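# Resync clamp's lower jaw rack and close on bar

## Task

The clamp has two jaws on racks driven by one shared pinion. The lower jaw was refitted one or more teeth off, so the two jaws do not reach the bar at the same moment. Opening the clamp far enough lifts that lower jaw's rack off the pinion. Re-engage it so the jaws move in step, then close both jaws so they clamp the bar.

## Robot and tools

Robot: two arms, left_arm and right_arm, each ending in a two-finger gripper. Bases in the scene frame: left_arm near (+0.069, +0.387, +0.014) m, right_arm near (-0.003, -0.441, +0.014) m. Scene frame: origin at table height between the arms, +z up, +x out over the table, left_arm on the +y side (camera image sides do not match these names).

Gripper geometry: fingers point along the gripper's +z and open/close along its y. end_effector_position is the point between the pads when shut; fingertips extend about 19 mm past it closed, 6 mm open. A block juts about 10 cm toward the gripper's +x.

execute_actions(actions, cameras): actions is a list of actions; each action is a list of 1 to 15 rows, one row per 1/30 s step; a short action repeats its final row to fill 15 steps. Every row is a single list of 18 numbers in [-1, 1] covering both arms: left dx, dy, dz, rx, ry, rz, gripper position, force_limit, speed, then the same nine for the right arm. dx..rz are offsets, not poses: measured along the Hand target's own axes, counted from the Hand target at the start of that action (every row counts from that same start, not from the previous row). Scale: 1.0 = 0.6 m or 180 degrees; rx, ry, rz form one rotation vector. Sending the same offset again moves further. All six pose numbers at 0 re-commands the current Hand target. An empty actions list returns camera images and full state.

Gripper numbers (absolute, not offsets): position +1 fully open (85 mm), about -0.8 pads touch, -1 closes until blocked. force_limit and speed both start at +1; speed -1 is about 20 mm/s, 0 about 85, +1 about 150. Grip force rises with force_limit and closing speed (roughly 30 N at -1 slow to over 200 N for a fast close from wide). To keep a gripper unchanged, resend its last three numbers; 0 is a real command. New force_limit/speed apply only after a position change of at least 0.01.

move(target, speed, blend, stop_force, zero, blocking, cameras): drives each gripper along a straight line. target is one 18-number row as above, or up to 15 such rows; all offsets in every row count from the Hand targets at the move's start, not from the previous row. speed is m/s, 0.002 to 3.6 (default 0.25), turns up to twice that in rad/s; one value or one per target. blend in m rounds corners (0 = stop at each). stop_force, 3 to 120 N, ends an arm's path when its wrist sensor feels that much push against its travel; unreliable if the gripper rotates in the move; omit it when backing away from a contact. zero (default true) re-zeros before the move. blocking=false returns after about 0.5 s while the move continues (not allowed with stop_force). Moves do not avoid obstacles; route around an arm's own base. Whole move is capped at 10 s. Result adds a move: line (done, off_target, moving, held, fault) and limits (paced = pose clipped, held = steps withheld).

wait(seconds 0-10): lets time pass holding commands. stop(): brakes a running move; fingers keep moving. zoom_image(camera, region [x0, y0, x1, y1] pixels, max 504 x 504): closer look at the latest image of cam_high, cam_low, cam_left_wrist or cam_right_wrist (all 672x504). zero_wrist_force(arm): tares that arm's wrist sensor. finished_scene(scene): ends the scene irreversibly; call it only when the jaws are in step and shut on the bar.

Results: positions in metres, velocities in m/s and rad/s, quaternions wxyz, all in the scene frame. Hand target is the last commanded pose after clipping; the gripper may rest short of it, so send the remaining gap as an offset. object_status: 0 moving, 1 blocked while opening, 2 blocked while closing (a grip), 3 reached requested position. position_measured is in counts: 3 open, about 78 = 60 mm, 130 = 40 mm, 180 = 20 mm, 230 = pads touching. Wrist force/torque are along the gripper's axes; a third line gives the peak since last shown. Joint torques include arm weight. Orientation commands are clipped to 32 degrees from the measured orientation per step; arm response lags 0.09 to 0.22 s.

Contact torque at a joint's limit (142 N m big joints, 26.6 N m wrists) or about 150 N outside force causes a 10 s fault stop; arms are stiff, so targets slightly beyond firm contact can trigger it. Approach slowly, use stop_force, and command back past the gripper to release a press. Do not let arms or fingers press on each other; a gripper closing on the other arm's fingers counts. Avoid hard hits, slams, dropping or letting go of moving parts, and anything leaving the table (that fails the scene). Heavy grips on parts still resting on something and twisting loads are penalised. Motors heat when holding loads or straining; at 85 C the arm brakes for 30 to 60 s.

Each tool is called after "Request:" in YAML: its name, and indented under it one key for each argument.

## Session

Request:
execute_actions:
  actions: []

Request:
zoom_image:
  camera: "cam_high"
  region: [200, 160, 420, 360]

Scene clock: 0.00 s.
left_arm: end_effector_position=(+0.8709, +0.0410, +0.3850) position_measured=3 object_status=3 end_effector_quat_wxyz=(-0.099, +0.727, +0.466, +0.494) | right_arm: end_effector_position=(+0.4400, -0.5551, +0.1146) position_measured=3 object_status=3 end_effector_quat_wxyz=(-0.354, -0.484, +0.715, -0.361)
Joint positions: left_arm=[-0.831 -0.737 0.6 -1.388 -0.516 1.147] | right_arm=[3.656 -1.867 -2.031 -1.651 0.819 -0.353]
Joint velocities: within noise
Joint torques (N m): no reading
Motor temperatures (°C): left_arm=[29 30 29 41 37 40] | right_arm=[32 34 35 45 38 42]
Wrist force (N): no reading
Wrist torque (N m): no reading
Wrist force, peak (N): no reading
Hand target: left_arm +0.8709, +0.0410, +0.3850; -0.099, +0.727, +0.466, +0.494 | right_arm +0.4400, -0.5551, +0.1146; -0.354, -0.484, +0.715, -0.361
Tool commands: left_gripper/position=+1.0 left_gripper/force_limit=+1.0 left_gripper/speed=+1.0 right_gripper/position=+1.0 right_gripper/force_limit=+1.0 right_gripper/speed=+1.0
camera_calibration:
cam_left_wrist: T_world_to_cam=[[0.777099, -0.552587, 0.301271, -0.75898], [-0.298421, -0.744958, -0.596643, 0.535426], [0.554132, 0.373746, -0.743809, -0.0794311], [0, 0, 0, 1]] pos_world=[0.7936, 0.00915406, 0.489035]
cam_right_wrist: T_world_to_cam=[[-0.947023, 0.274593, -0.166571, 0.597345], [0.316911, 0.714824, -0.623373, 0.345743], [-0.0521052, -0.643136, -0.763977, -0.120049], [0, 0, 0, 1]] pos_world=[0.449875, -0.48838, 0.223312]

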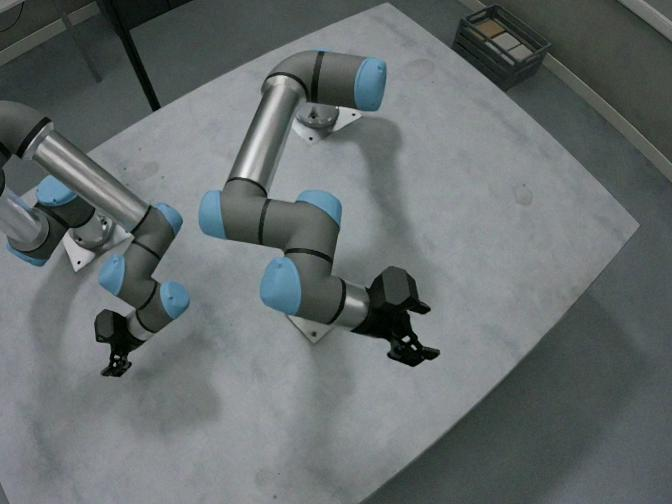

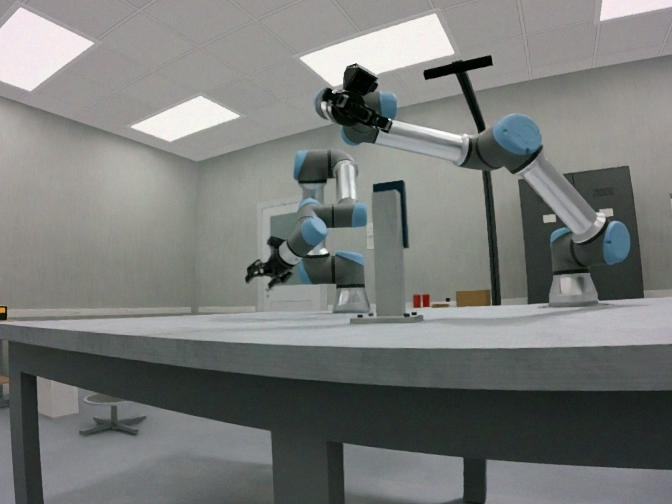

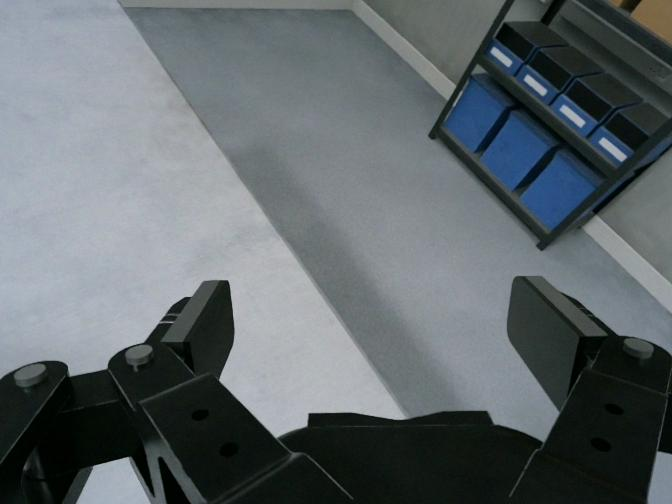

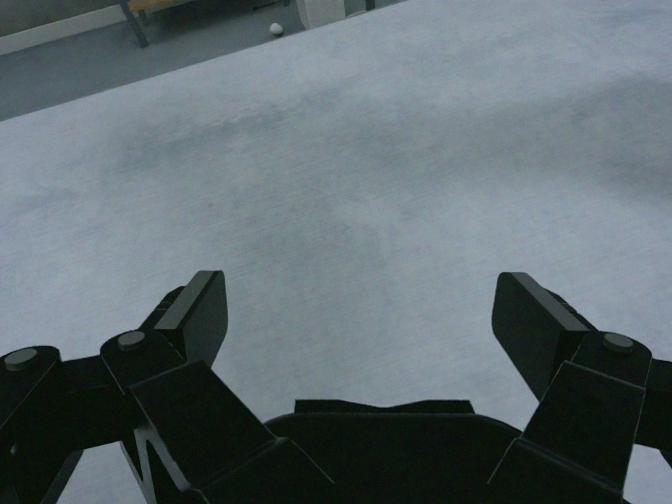

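Scaled by 2.291 from the camera's 672x504 image, which has a finer 960x720 frame.

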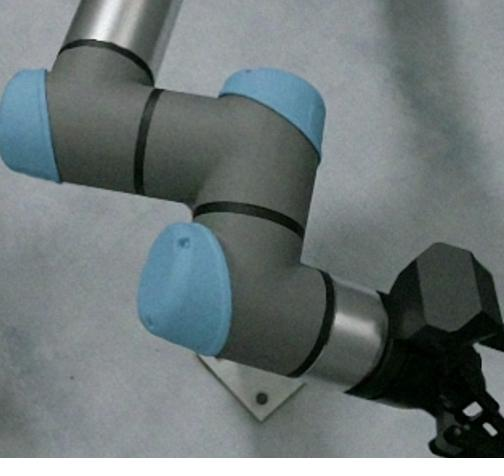

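Request:
move:
  target:
    - [-0.0280,-0.1705,-0.2402,-0.0262,-0.1734,0.1499,0.24,-0.6,0,-0.1097,0.2612,-0.7467,0.5879,0.0560,-0.1944,0.326,-0.6,0]
    - [-0.1207,-0.3778,-0.4585,-0.0524,-0.3467,0.2997,0.24,-0.6,0,-0.1722,0.2033,-0.8177,0.5879,0.0560,-0.1944,0.326,-0.6,0]
  speed: 0.4
  blend: 0.03
  cameras: ["cam_left_wrist","cam_right_wrist"]

Request:
zoom_image:
  camera: "cam_right_wrist"
  region: [240, 120, 450, 360]

Request:
zoom_image:
  camera: "cam_left_wrist"
  region: [200, 130, 540, 450]

Scene clock: 54.93 s.
left_arm: end_effector_position=(+0.5171, -0.0434, +0.3901) position_measured=99 object_status=3 end_effector_quat_wxyz=(+0.000, +0.999, +0.048, +0.000) | right_arm: end_effector_position=(+0.4307, -0.0561, +0.2452) position_measured=88 object_status=3 end_effector_quat_wxyz=(-0.034, +0.706, +0.034, +0.706)
Joint positions: left_arm=[-0.985 -1.284 1.124 -1.41 -1.571 2.064] | right_arm=[4.618 -1.751 -2.081 -2.449 -0.216 -0.002]
Joint torques (N m): left_arm=[8.37 -26.13 -38.67 -3.91 -0.9 1.28] | right_arm=[10.97 36.96 12.23 0.01 2.53 1.28]
Wrist force (N): left_arm=[1.1 2.3 1.1] | right_arm=[0.7 0.6 1.2]
Wrist torque (N m): left_arm=[0.36 -0.19 0.23] | right_arm=[0.21 -0.27 -0.07]
Wrist force, peak (N): left_arm=[0.8 2.5 1.1] | right_arm=[0.6 -1.6 1.8]
Hand target: left_arm +0.5171, -0.0435, +0.3901; +0.000, +0.999, +0.048, +0.000 | right_arm +0.4306, -0.0560, +0.2453; -0.034, +0.706, +0.034, +0.706
Off the commanded pose: left_arm 0.000 m, 0 deg | right_arm 0.000 m, 0 deg.
move: done
camera_calibration:
cam_left_wrist: T_world_to_cam=[[0.0798547, -0.996797, -0.00424261, -0.0717598], [-0.936157, -0.0764573, 0.343168, 0.362239], [-0.342393, -0.0234318, -0.939265, 0.67454], [0, 0, 0, 1]] pos_world=[0.5758, -0.0280285, 0.508958]
cam_right_wrist: T_world_to_cam=[[0.0908283, -0.995853, 0.00524333, -0.0871392], [-0.355465, -0.0373381, -0.933943, 0.397009], [0.930266, 0.0829646, -0.357383, -0.181823], [0, 0, 0, 1]] pos_world=[0.318182, -0.0568694, 0.306261]
Images, in order (width x height): cam_left_wrist 672x504, cam_right_wrist 672x504.

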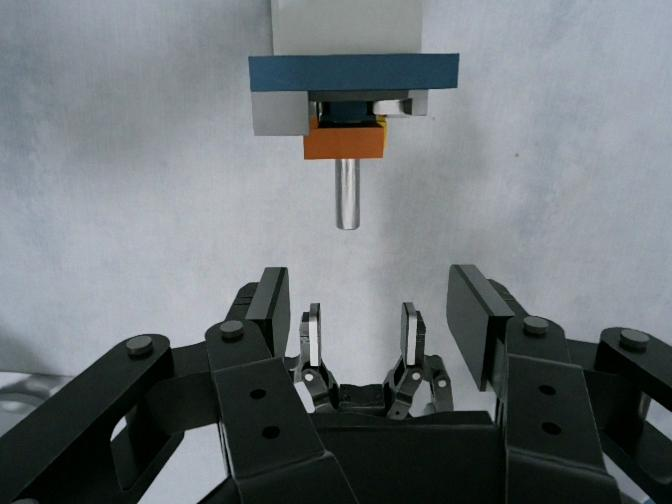

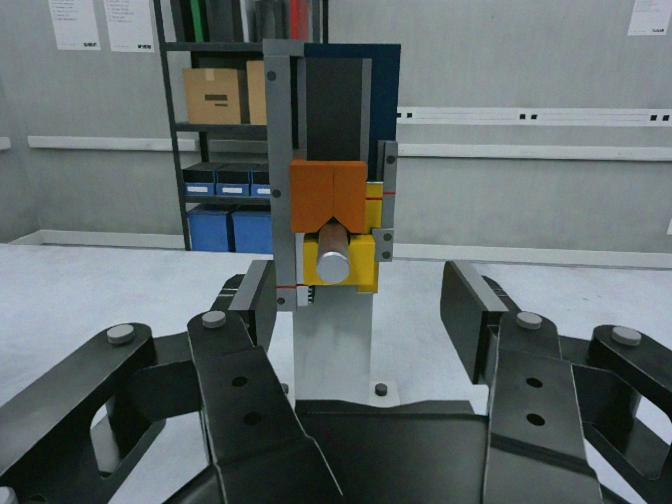

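Scaled by 2.100 from the camera's 672x504 image, which has a finer 960x720 frame.

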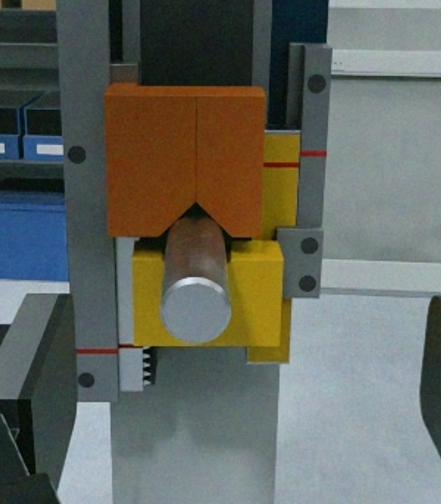

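Scaled by 1.482 from the camera's 672x504 image, which has a finer 960x720 frame.

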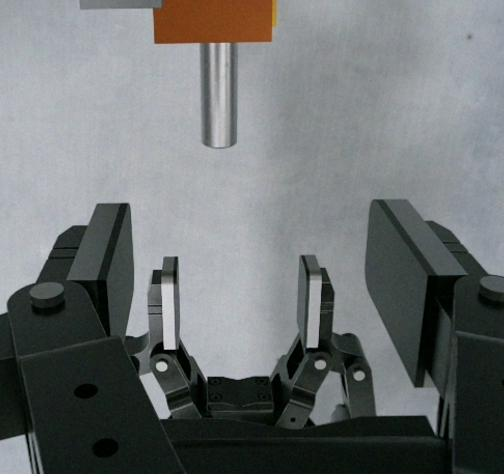

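Request:
move:
  target:
    - [0.04433,-0.01,0.03,0,0,0,0.24,-0.6,0,-0.0787,-0.0112,0.0817,0,0,0,0.326,-0.6,0]
    - [0.04433,-0.01,0.2270,0,0,0,0.24,-0.6,0,-0.0787,-0.0112,0.0817,0,0,0,0.326,-0.6,0]
  speed: 0.12
  cameras: ["cam_left_wrist","cam_right_wrist"]

Request:
zoom_image:
  camera: "cam_right_wrist"
  region: [200, 0, 500, 300]

Scene clock: 143.23 s.
left_arm: end_effector_position=(+0.5429, -0.0350, +0.2538) position_measured=99 object_status=3 end_effector_quat_wxyz=(+0.000, +0.999, +0.048, +0.000) | right_arm: end_effector_position=(+0.4788, -0.0446, +0.1981) position_measured=88 object_status=3 end_effector_quat_wxyz=(-0.034, +0.706, +0.034, +0.706)
Joint positions: left_arm=[-0.942 -1.248 1.425 -1.747 -1.571 2.106] | right_arm=[4.503 -1.905 -2.033 -2.343 -0.331 -0.001]
Joint torques (N m): left_arm=[-7.51 -54.67 -32.77 -3.81 1.37 -1.53] | right_arm=[11.57 18.26 10.18 1.3 -1.35 2.04]
Wrist force (N): left_arm=[1.3 2.2 1.0] | right_arm=[0.5 0.5 1.4]
Wrist torque (N m): left_arm=[0.29 -0.23 0.19] | right_arm=[0.18 -0.21 0.04]
Wrist force, peak (N): left_arm=[1.2 2.2 2.7] | right_arm=[-0.9 0.2 2.5]
Hand target: left_arm +0.5430, -0.0350, +0.2539; +0.000, +0.999, +0.048, +0.000 | right_arm +0.4788, -0.0446, +0.1981; -0.034, +0.706, +0.034, +0.706
Off the commanded pose: left_arm 0.000 m, 0 deg | right_arm 0.000 m, 0 deg.
move: done
camera_calibration:
cam_left_wrist: T_world_to_cam=[[0.0798118, -0.9968, -0.00437634, -0.0659581], [-0.935975, -0.0764505, 0.343665, 0.433608], [-0.3429, -0.0233323, -0.939082, 0.555823], [0, 0, 0, 1]] pos_world=[0.601703, -0.0196288, 0.372659]
cam_right_wrist: T_world_to_cam=[[0.0909243, -0.995844, 0.0052168, -0.0799361], [-0.355461, -0.0373475, -0.933945, 0.370542], [0.930258, 0.0830639, -0.35738, -0.244341], [0, 0, 0, 1]] pos_world=[0.366282, -0.0454692, 0.259161]
Images, in order (width x height): cam_left_wrist 672x504, cam_right_wrist 672x504.

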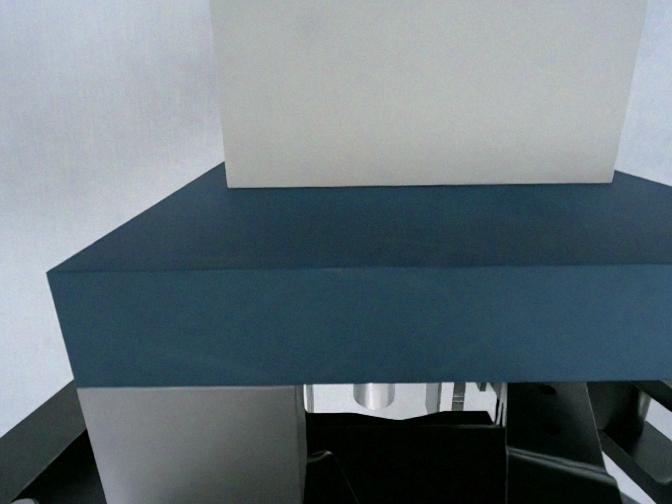

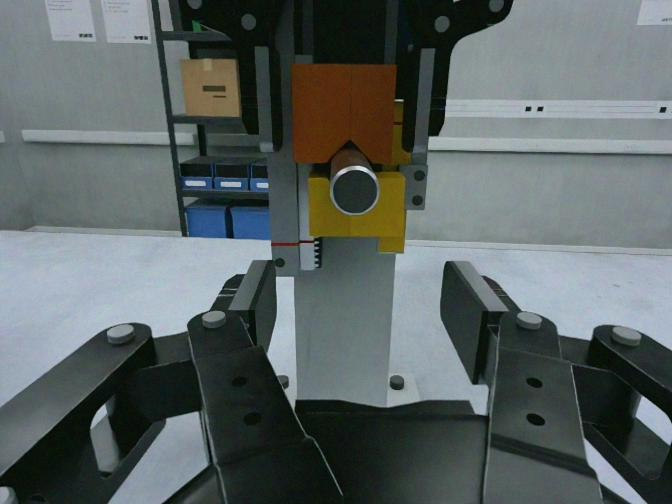

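Scaled by 1.680 from the camera's 672x504 image, which has a finer 960x720 frame.

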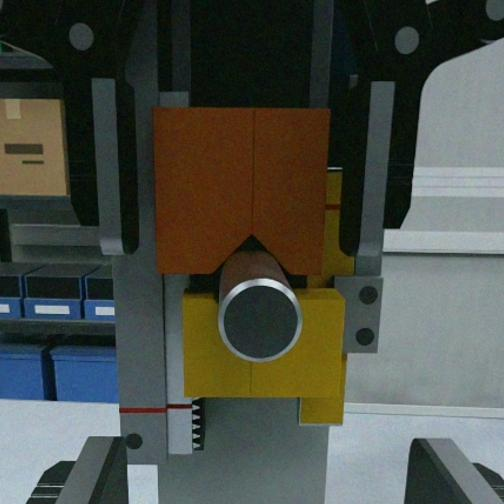

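Request:
move:
  target:
    - [0,0,0,0,0,0,-1,-0.6,-0.8,0,0,0,0,0,0,0.326,-0.6,0]
  speed: 0.05

Scene clock: 146.23 s.
left_arm: end_effector_position=(+0.5430, -0.0350, +0.2539) position_measured=126 object_status=0 end_effector_quat_wxyz=(+0.000, +0.999, +0.048, +0.000) | right_arm: end_effector_position=(+0.4788, -0.0446, +0.1981) position_measured=88 object_status=3 end_effector_quat_wxyz=(-0.034, +0.706, +0.034, +0.706)
Joint positions: left_arm=[-0.942 -1.248 1.425 -1.748 -1.571 2.106] | right_arm=[4.503 -1.905 -2.033 -2.343 -0.331 -0.001]
Joint torques (N m): left_arm=[-5.17 -49.58 -17.72 -4.19 1.55 -1.16] | right_arm=[10.26 18.76 10.97 2.61 -1.31 1.86]
Wrist force (N): left_arm=[0.7 0.6 -2.8] | right_arm=[0.5 0.5 1.4]
Wrist torque (N m): left_arm=[0.35 -0.23 0.18] | right_arm=[0.18 -0.20 0.04]
Wrist force, peak (N): left_arm=[0.9 0.6 -2.9] | right_arm=[0.5 0.7 1.6]
Hand target: left_arm +0.5430, -0.0350, +0.2539; +0.000, +0.999, +0.048, +0.000 | right_arm +0.4788, -0.0446, +0.1981; -0.034, +0.706, +0.034, +0.706
Off the commanded pose: left_arm 0.000 m, 0 deg | right_arm 0.000 m, 0 deg.
move: done

Request:
move:
  target:
    - [0,0,-0.0281,0,0,0,-1,-0.6,-0.8,0,0,0,0,0,0,0.326,-0.6,0]
    - [0,0,-0.0281,0,0,0,-1,-0.6,-0.8,0,0.0001,0.0987,0,0,0,0.326,-0.6,0]
    - [0,0,-0.0281,0,0,0,-1,-0.6,-0.8,0,0.0001,0.0987,0,0,0,-1,-0.6,-0.8]
  speed: [0.04, 0.1, 0.1]
  cameras: ["cam_right_wrist"]

Request:
zoom_image:
  camera: "cam_right_wrist"
  region: [200, 0, 520, 330]

Scene clock: 162.07 s.
left_arm: end_effector_position=(+0.5430, -0.0350, +0.2708) position_measured=126 object_status=2 end_effector_quat_wxyz=(+0.000, +0.999, +0.048, +0.000) | right_arm: end_effector_position=(+0.5378, -0.0390, +0.1981) position_measured=127 object_status=0 end_effector_quat_wxyz=(-0.034, +0.706, +0.034, +0.706)
Joint positions: left_arm=[-0.942 -1.255 1.39 -1.706 -1.571 2.106] | right_arm=[4.377 -1.978 -1.921 -2.384 -0.457 -0.001]
Joint torques (N m): left_arm=[4.93 -28.63 -13.36 -4.64 -0.87 1.08] | right_arm=[6.34 42.66 26.59 3.02 -3.1 -1.53]
Wrist force (N): left_arm=[0.6 0.9 -0.7] | right_arm=[3.3 8.1 -12.3]
Wrist torque (N m): left_arm=[0.35 -0.23 0.16] | right_arm=[-0.13 -0.31 0.09]
Wrist force, peak (N): left_arm=[2.0 4.6 3.8] | right_arm=[3.8 8.5 -12.4]
Hand target: left_arm +0.5430, -0.0350, +0.2708; +0.000, +0.999, +0.048, +0.000 | right_arm +0.5378, -0.0390, +0.1981; -0.034, +0.706, +0.034, +0.706
Off the commanded pose: left_arm 0.000 m, 0 deg | right_arm 0.000 m, 0 deg.
move: done
camera_calibration:
cam_right_wrist: T_world_to_cam=[[0.0908863, -0.995848, 0.00511507, -0.0796816], [-0.355471, -0.0372392, -0.933945, 0.391733], [0.930258, 0.0830645, -0.35738, -0.299691], [0, 0, 0, 1]] pos_world=[0.425282, -0.0398693, 0.259161]
Images, in order (width x height): cam_right_wrist 672x504.

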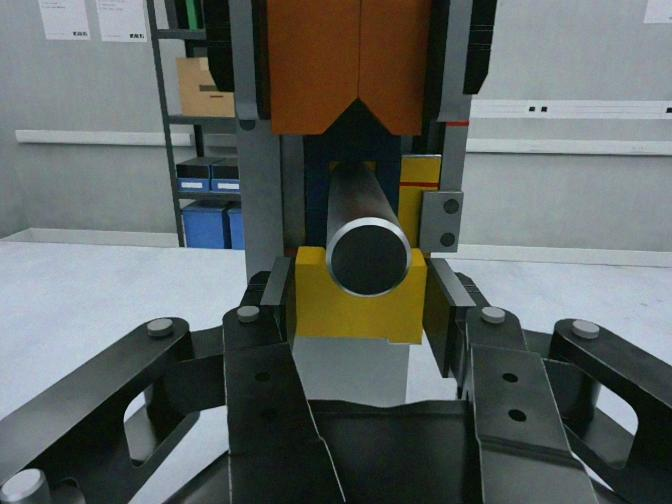

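Scaled by 1.527 from the camera's 672x504 image, which has a finer 960x720 frame.

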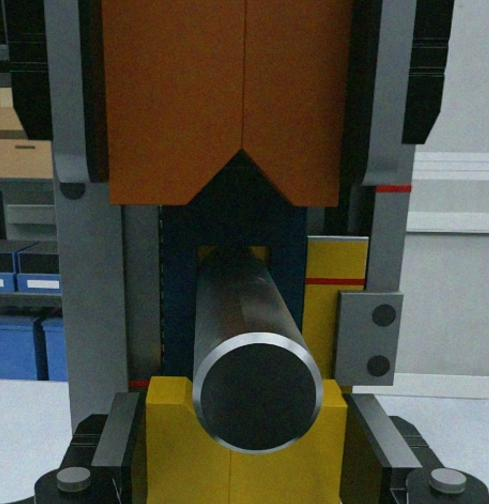

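Request:
move:
  target:
    - [0,0,-0.025,0,0,0,-1,-0.6,-0.8,-0.025,0,0,0,0,0,-1,-0.6,-0.8]
    - [0,0,-0.03023,0,0,0,-1,-0.6,-0.8,-0.025,0,0,0,0,0,-1,-0.6,-0.8]
  speed: [0.04, 0.01]
  cameras: ["cam_right_wrist"]

Request:
zoom_image:
  camera: "cam_right_wrist"
  region: [200, 0, 520, 330]

Scene clock: 172.27 s.
left_arm: end_effector_position=(+0.5430, -0.0350, +0.2890) position_measured=126 object_status=2 end_effector_quat_wxyz=(+0.000, +0.999, +0.048, +0.000) | right_arm: end_effector_position=(+0.5378, -0.0390, +0.1831) position_measured=127 object_status=2 end_effector_quat_wxyz=(-0.034, +0.706, +0.034, +0.706)
Joint positions: left_arm=[-0.942 -1.259 1.35 -1.661 -1.571 2.106] | right_arm=[4.377 -2.004 -1.932 -2.346 -0.457 -0.001]
Joint torques (N m): left_arm=[7.13 -54.01 -31 -3.75 -0.66 1.3] | right_arm=[3.93 48.45 27.74 -0.57 -1.91 -1.98]
Wrist force (N): left_arm=[1.0 2.4 3.8] | right_arm=[-3.4 4.3 -2.1]
Wrist torque (N m): left_arm=[0.28 -0.24 0.19] | right_arm=[-0.07 -0.11 0.12]
Wrist force, peak (N): left_arm=[1.0 2.0 4.6] | right_arm=[18.1 13.5 -24.8]
Hand target: left_arm +0.5430, -0.0350, +0.2889; +0.000, +0.999, +0.048, +0.000 | right_arm +0.5378, -0.0390, +0.1831; -0.034, +0.706, +0.034, +0.706
Off the commanded pose: left_arm 0.000 m, 0 deg | right_arm 0.000 m, 0 deg.
move: done
camera_calibration:
cam_right_wrist: T_world_to_cam=[[0.091014, -0.995836, 0.00517323, -0.079573], [-0.355458, -0.0373387, -0.933946, 0.377718], [0.93025, 0.0831633, -0.357377, -0.305054], [0, 0, 0, 1]] pos_world=[0.425281, -0.039769, 0.244161]
Images, in order (width x height): cam_right_wrist 672x504.

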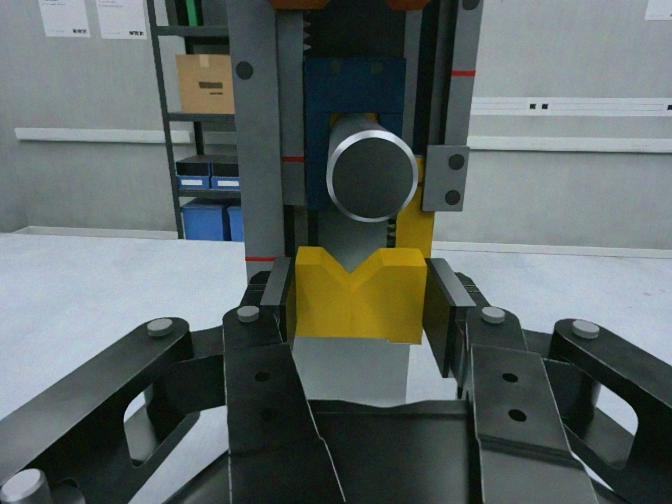

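Scaled by 1.527 from the camera's 672x504 image, which has a finer 960x720 frame.

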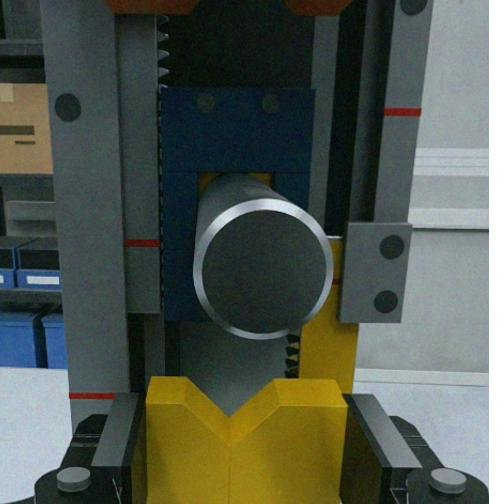

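Request:
move:
  target:
    - [0,0,0.0125,0,0,0,-1,-0.6,-0.8,0.0125,0,0,0,0,0,-1,-0.6,-0.8]
    - [0,0,0.05333,0,0,0,-1,-0.6,-0.8,0.05333,0,0,0,0,0,-1,-0.6,-0.8]
  speed: [0.02, 0.035]
  blend: 0.002
  cameras: ["cam_right_wrist"]

Request:
zoom_image:
  camera: "cam_right_wrist"
  region: [200, 50, 520, 380]

Scene clock: 194.63 s.
left_arm: end_effector_position=(+0.5429, -0.0349, +0.2566) position_measured=126 object_status=2 end_effector_quat_wxyz=(+0.000, +0.999, +0.048, +0.000) end_effector_velocity=(+0.000, +0.000, +0.002) end_effector_angular_velocity=(+0.000, +0.000, +0.000) | right_arm: end_effector_position=(+0.5378, -0.0390, +0.2153) position_measured=127 object_status=2 end_effector_quat_wxyz=(-0.034, +0.706, +0.034, +0.706) end_effector_velocity=(+0.000, +0.000, -0.001) end_effector_angular_velocity=(+0.003, +0.000, -0.001)
Joint positions: left_arm=[-0.942 -1.249 1.419 -1.74 -1.571 2.106] | right_arm=[4.377 -1.949 -1.907 -2.426 -0.457 -0.001]
Joint velocities: left_arm=[0 -0.001 -0.003 0.005 0 0] | right_arm=[0 -0.002 -0.001 0.005 0.001 0.002]
Joint torques (N m): left_arm=[3.37 -38.57 -38.32 -1.04 -1.01 0.35] | right_arm=[-5.81 18.16 14.5 4.16 -0.72 2.46]
Wrist force (N): left_arm=[1.4 2.8 0.8] | right_arm=[7.7 10.4 -20.8]
Wrist torque (N m): left_arm=[0.25 -0.21 0.23] | right_arm=[-0.54 -0.43 -0.27]
Wrist force, peak (N): left_arm=[0.9 2.2 4.5] | right_arm=[7.7 10.4 -20.8]
Hand target: left_arm +0.5430, -0.0350, +0.2569; +0.000, +0.999, +0.048, +0.000 | right_arm +0.5378, -0.0390, +0.2151; -0.034, +0.706, +0.034, +0.706
Off the commanded pose: left_arm 0.000 m, 0 deg | right_arm 0.000 m, 0 deg.
move: done
camera_calibration:
cam_right_wrist: T_world_to_cam=[[0.0908482, -0.995852, 0.00504188, -0.0796339], [-0.355272, -0.0371391, -0.934025, 0.407742], [0.930338, 0.0830632, -0.357172, -0.293644], [0, 0, 0, 1]] pos_world=[0.425282, -0.0397694, 0.276361]
Images, in order (width x height): cam_right_wrist 672x504.

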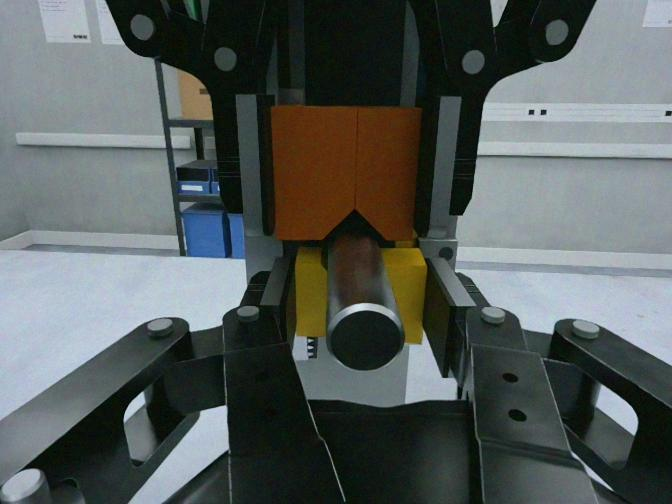

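Scaled by 1.527 from the camera's 672x504 image, which has a finer 960x720 frame.

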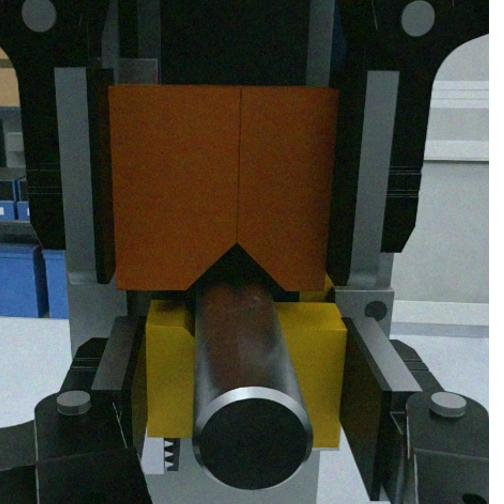

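Request:
move:
  target:
    - [0,0,0.00667,0,0,0,-1,-0.6,-0.8,0.00667,0,0,0,0,0,-1,-0.6,-0.8]
  speed: 0.006
  stop_force: 10

Scene clock: 199.73 s.
left_arm: end_effector_position=(+0.5430, -0.0350, +0.2540) position_measured=126 object_status=2 end_effector_quat_wxyz=(+0.000, +0.999, +0.048, +0.000) | right_arm: end_effector_position=(+0.5377, -0.0390, +0.2180) position_measured=127 object_status=2 end_effector_quat_wxyz=(-0.034, +0.706, +0.034, +0.706)
Joint positions: left_arm=[-0.942 -1.248 1.425 -1.747 -1.571 2.106] | right_arm=[4.377 -1.944 -1.905 -2.433 -0.457 -0.001]
Joint torques (N m): left_arm=[-7.75 -46.01 -37.78 -2.74 0.18 -1.14] | right_arm=[10.28 21.91 17.71 4.73 -3.18 0.87]
Wrist force (N): left_arm=[-0.7 -1.3 -5.0] | right_arm=[-0.4 12.2 -20.5]
Wrist torque (N m): left_arm=[0.37 -0.19 0.10] | right_arm=[-0.10 -0.23 -0.31]
Wrist force, peak (N): left_arm=[-2.9 -3.4 -13.4] | right_arm=[8.1 10.4 -21.0]
Hand target: left_arm +0.5430, -0.0350, +0.2541; +0.000, +0.999, +0.048, +0.000 (not the last commanded pose) | right_arm +0.5377, -0.0390, +0.2180; -0.034, +0.706, +0.034, +0.706 (not the last commanded pose)
Off the commanded pose: left_arm 0.001 m, 0 deg | right_arm 0.001 m, 0 deg.
move: contact (left_arm, right_arm)

Request:
move:
  target:
    - [0,0,0,0,0,0,-1,-0.6,-0.8,0,0,0,0,0,0,0.326,-0.6,-0.6]
    - [0,0,0,0,0,0,-1,-0.6,-0.8,0,0,-0.0917,0,0,0,0.326,-0.6,-0.6]
    - [0,0,0,0,0,0,0.24,-0.6,-0.6,0,0,-0.0917,0,0,0,0.326,-0.6,-0.6]
    - [-0.004,0,-0.01,0,0,0,0.24,-0.6,-0.6,0,0,-0.0917,0,0,0,0.326,-0.6,-0.6]
    - [-0.01,0,-0.15,0,0,0,0.24,-0.6,-0.6,0,0,-0.0917,0,0,0,0.326,-0.6,-0.6]
  speed: 0.12
  cameras: ["cam_right_wrist"]

Request:
zoom_image:
  camera: "cam_right_wrist"
  region: [220, 80, 480, 340]

Scene clock: 209.53 s.
left_arm: end_effector_position=(+0.5370, -0.0356, +0.3441) position_measured=99 object_status=3 end_effector_quat_wxyz=(+0.000, +0.999, +0.048, +0.000) | right_arm: end_effector_position=(+0.4830, -0.0443, +0.2180) position_measured=88 object_status=3 end_effector_quat_wxyz=(-0.034, +0.706, +0.034, +0.706)
Joint positions: left_arm=[-0.95 -1.273 1.227 -1.525 -1.571 2.098] | right_arm=[4.494 -1.874 -2.009 -2.399 -0.34 -0.001]
Joint torques (N m): left_arm=[-0.05 -26.3 -20.15 -2.24 0.17 0.43] | right_arm=[9.41 18.53 9.78 -1.59 2.12 1.9]
Wrist force (N): left_arm=[1.1 2.4 1.2] | right_arm=[0.6 0.3 1.2]
Wrist torque (N m): left_arm=[0.34 -0.19 0.20] | right_arm=[0.16 -0.22 0.00]
Wrist force, peak (N): left_arm=[-0.7 -1.4 -5.1] | right_arm=[-0.2 12.5 -20.7]
Hand target: left_arm +0.5370, -0.0355, +0.3441; +0.000, +0.999, +0.048, +0.000 | right_arm +0.4830, -0.0443, +0.2180; -0.034, +0.706, +0.034, +0.706
Off the commanded pose: left_arm 0.000 m, 0 deg | right_arm 0.000 m, 0 deg.
move: done
camera_calibration:
cam_right_wrist: T_world_to_cam=[[0.0909211, -0.995844, 0.00520828, -0.0801195], [-0.355462, -0.0373384, -0.933945, 0.390633], [0.930258, 0.0830639, -0.35738, -0.241161], [0, 0, 0, 1]] pos_world=[0.370482, -0.0451692, 0.279061]
Images, in order (width x height): cam_right_wrist 672x504.

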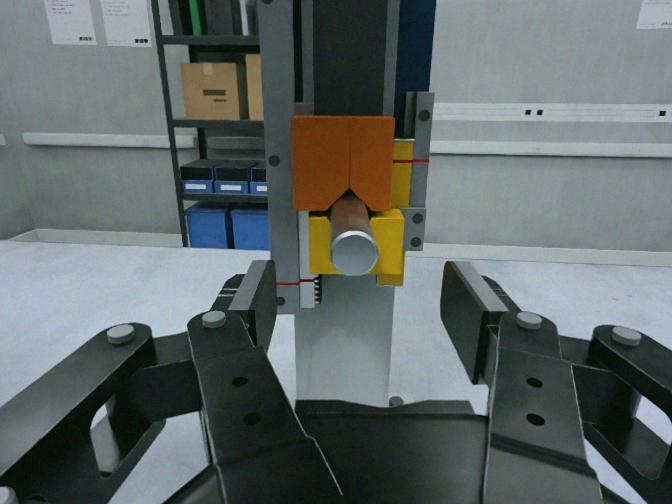

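Scaled by 1.938 from the camera's 672x504 image, which has a finer 960x720 frame.

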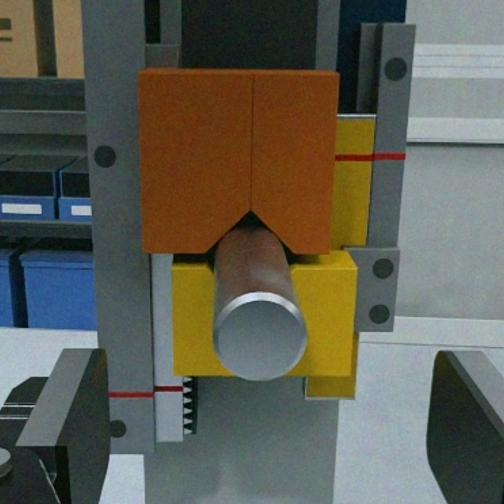

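Request:
finished_scene:
  scene: 2

The scene is finished: the task was done.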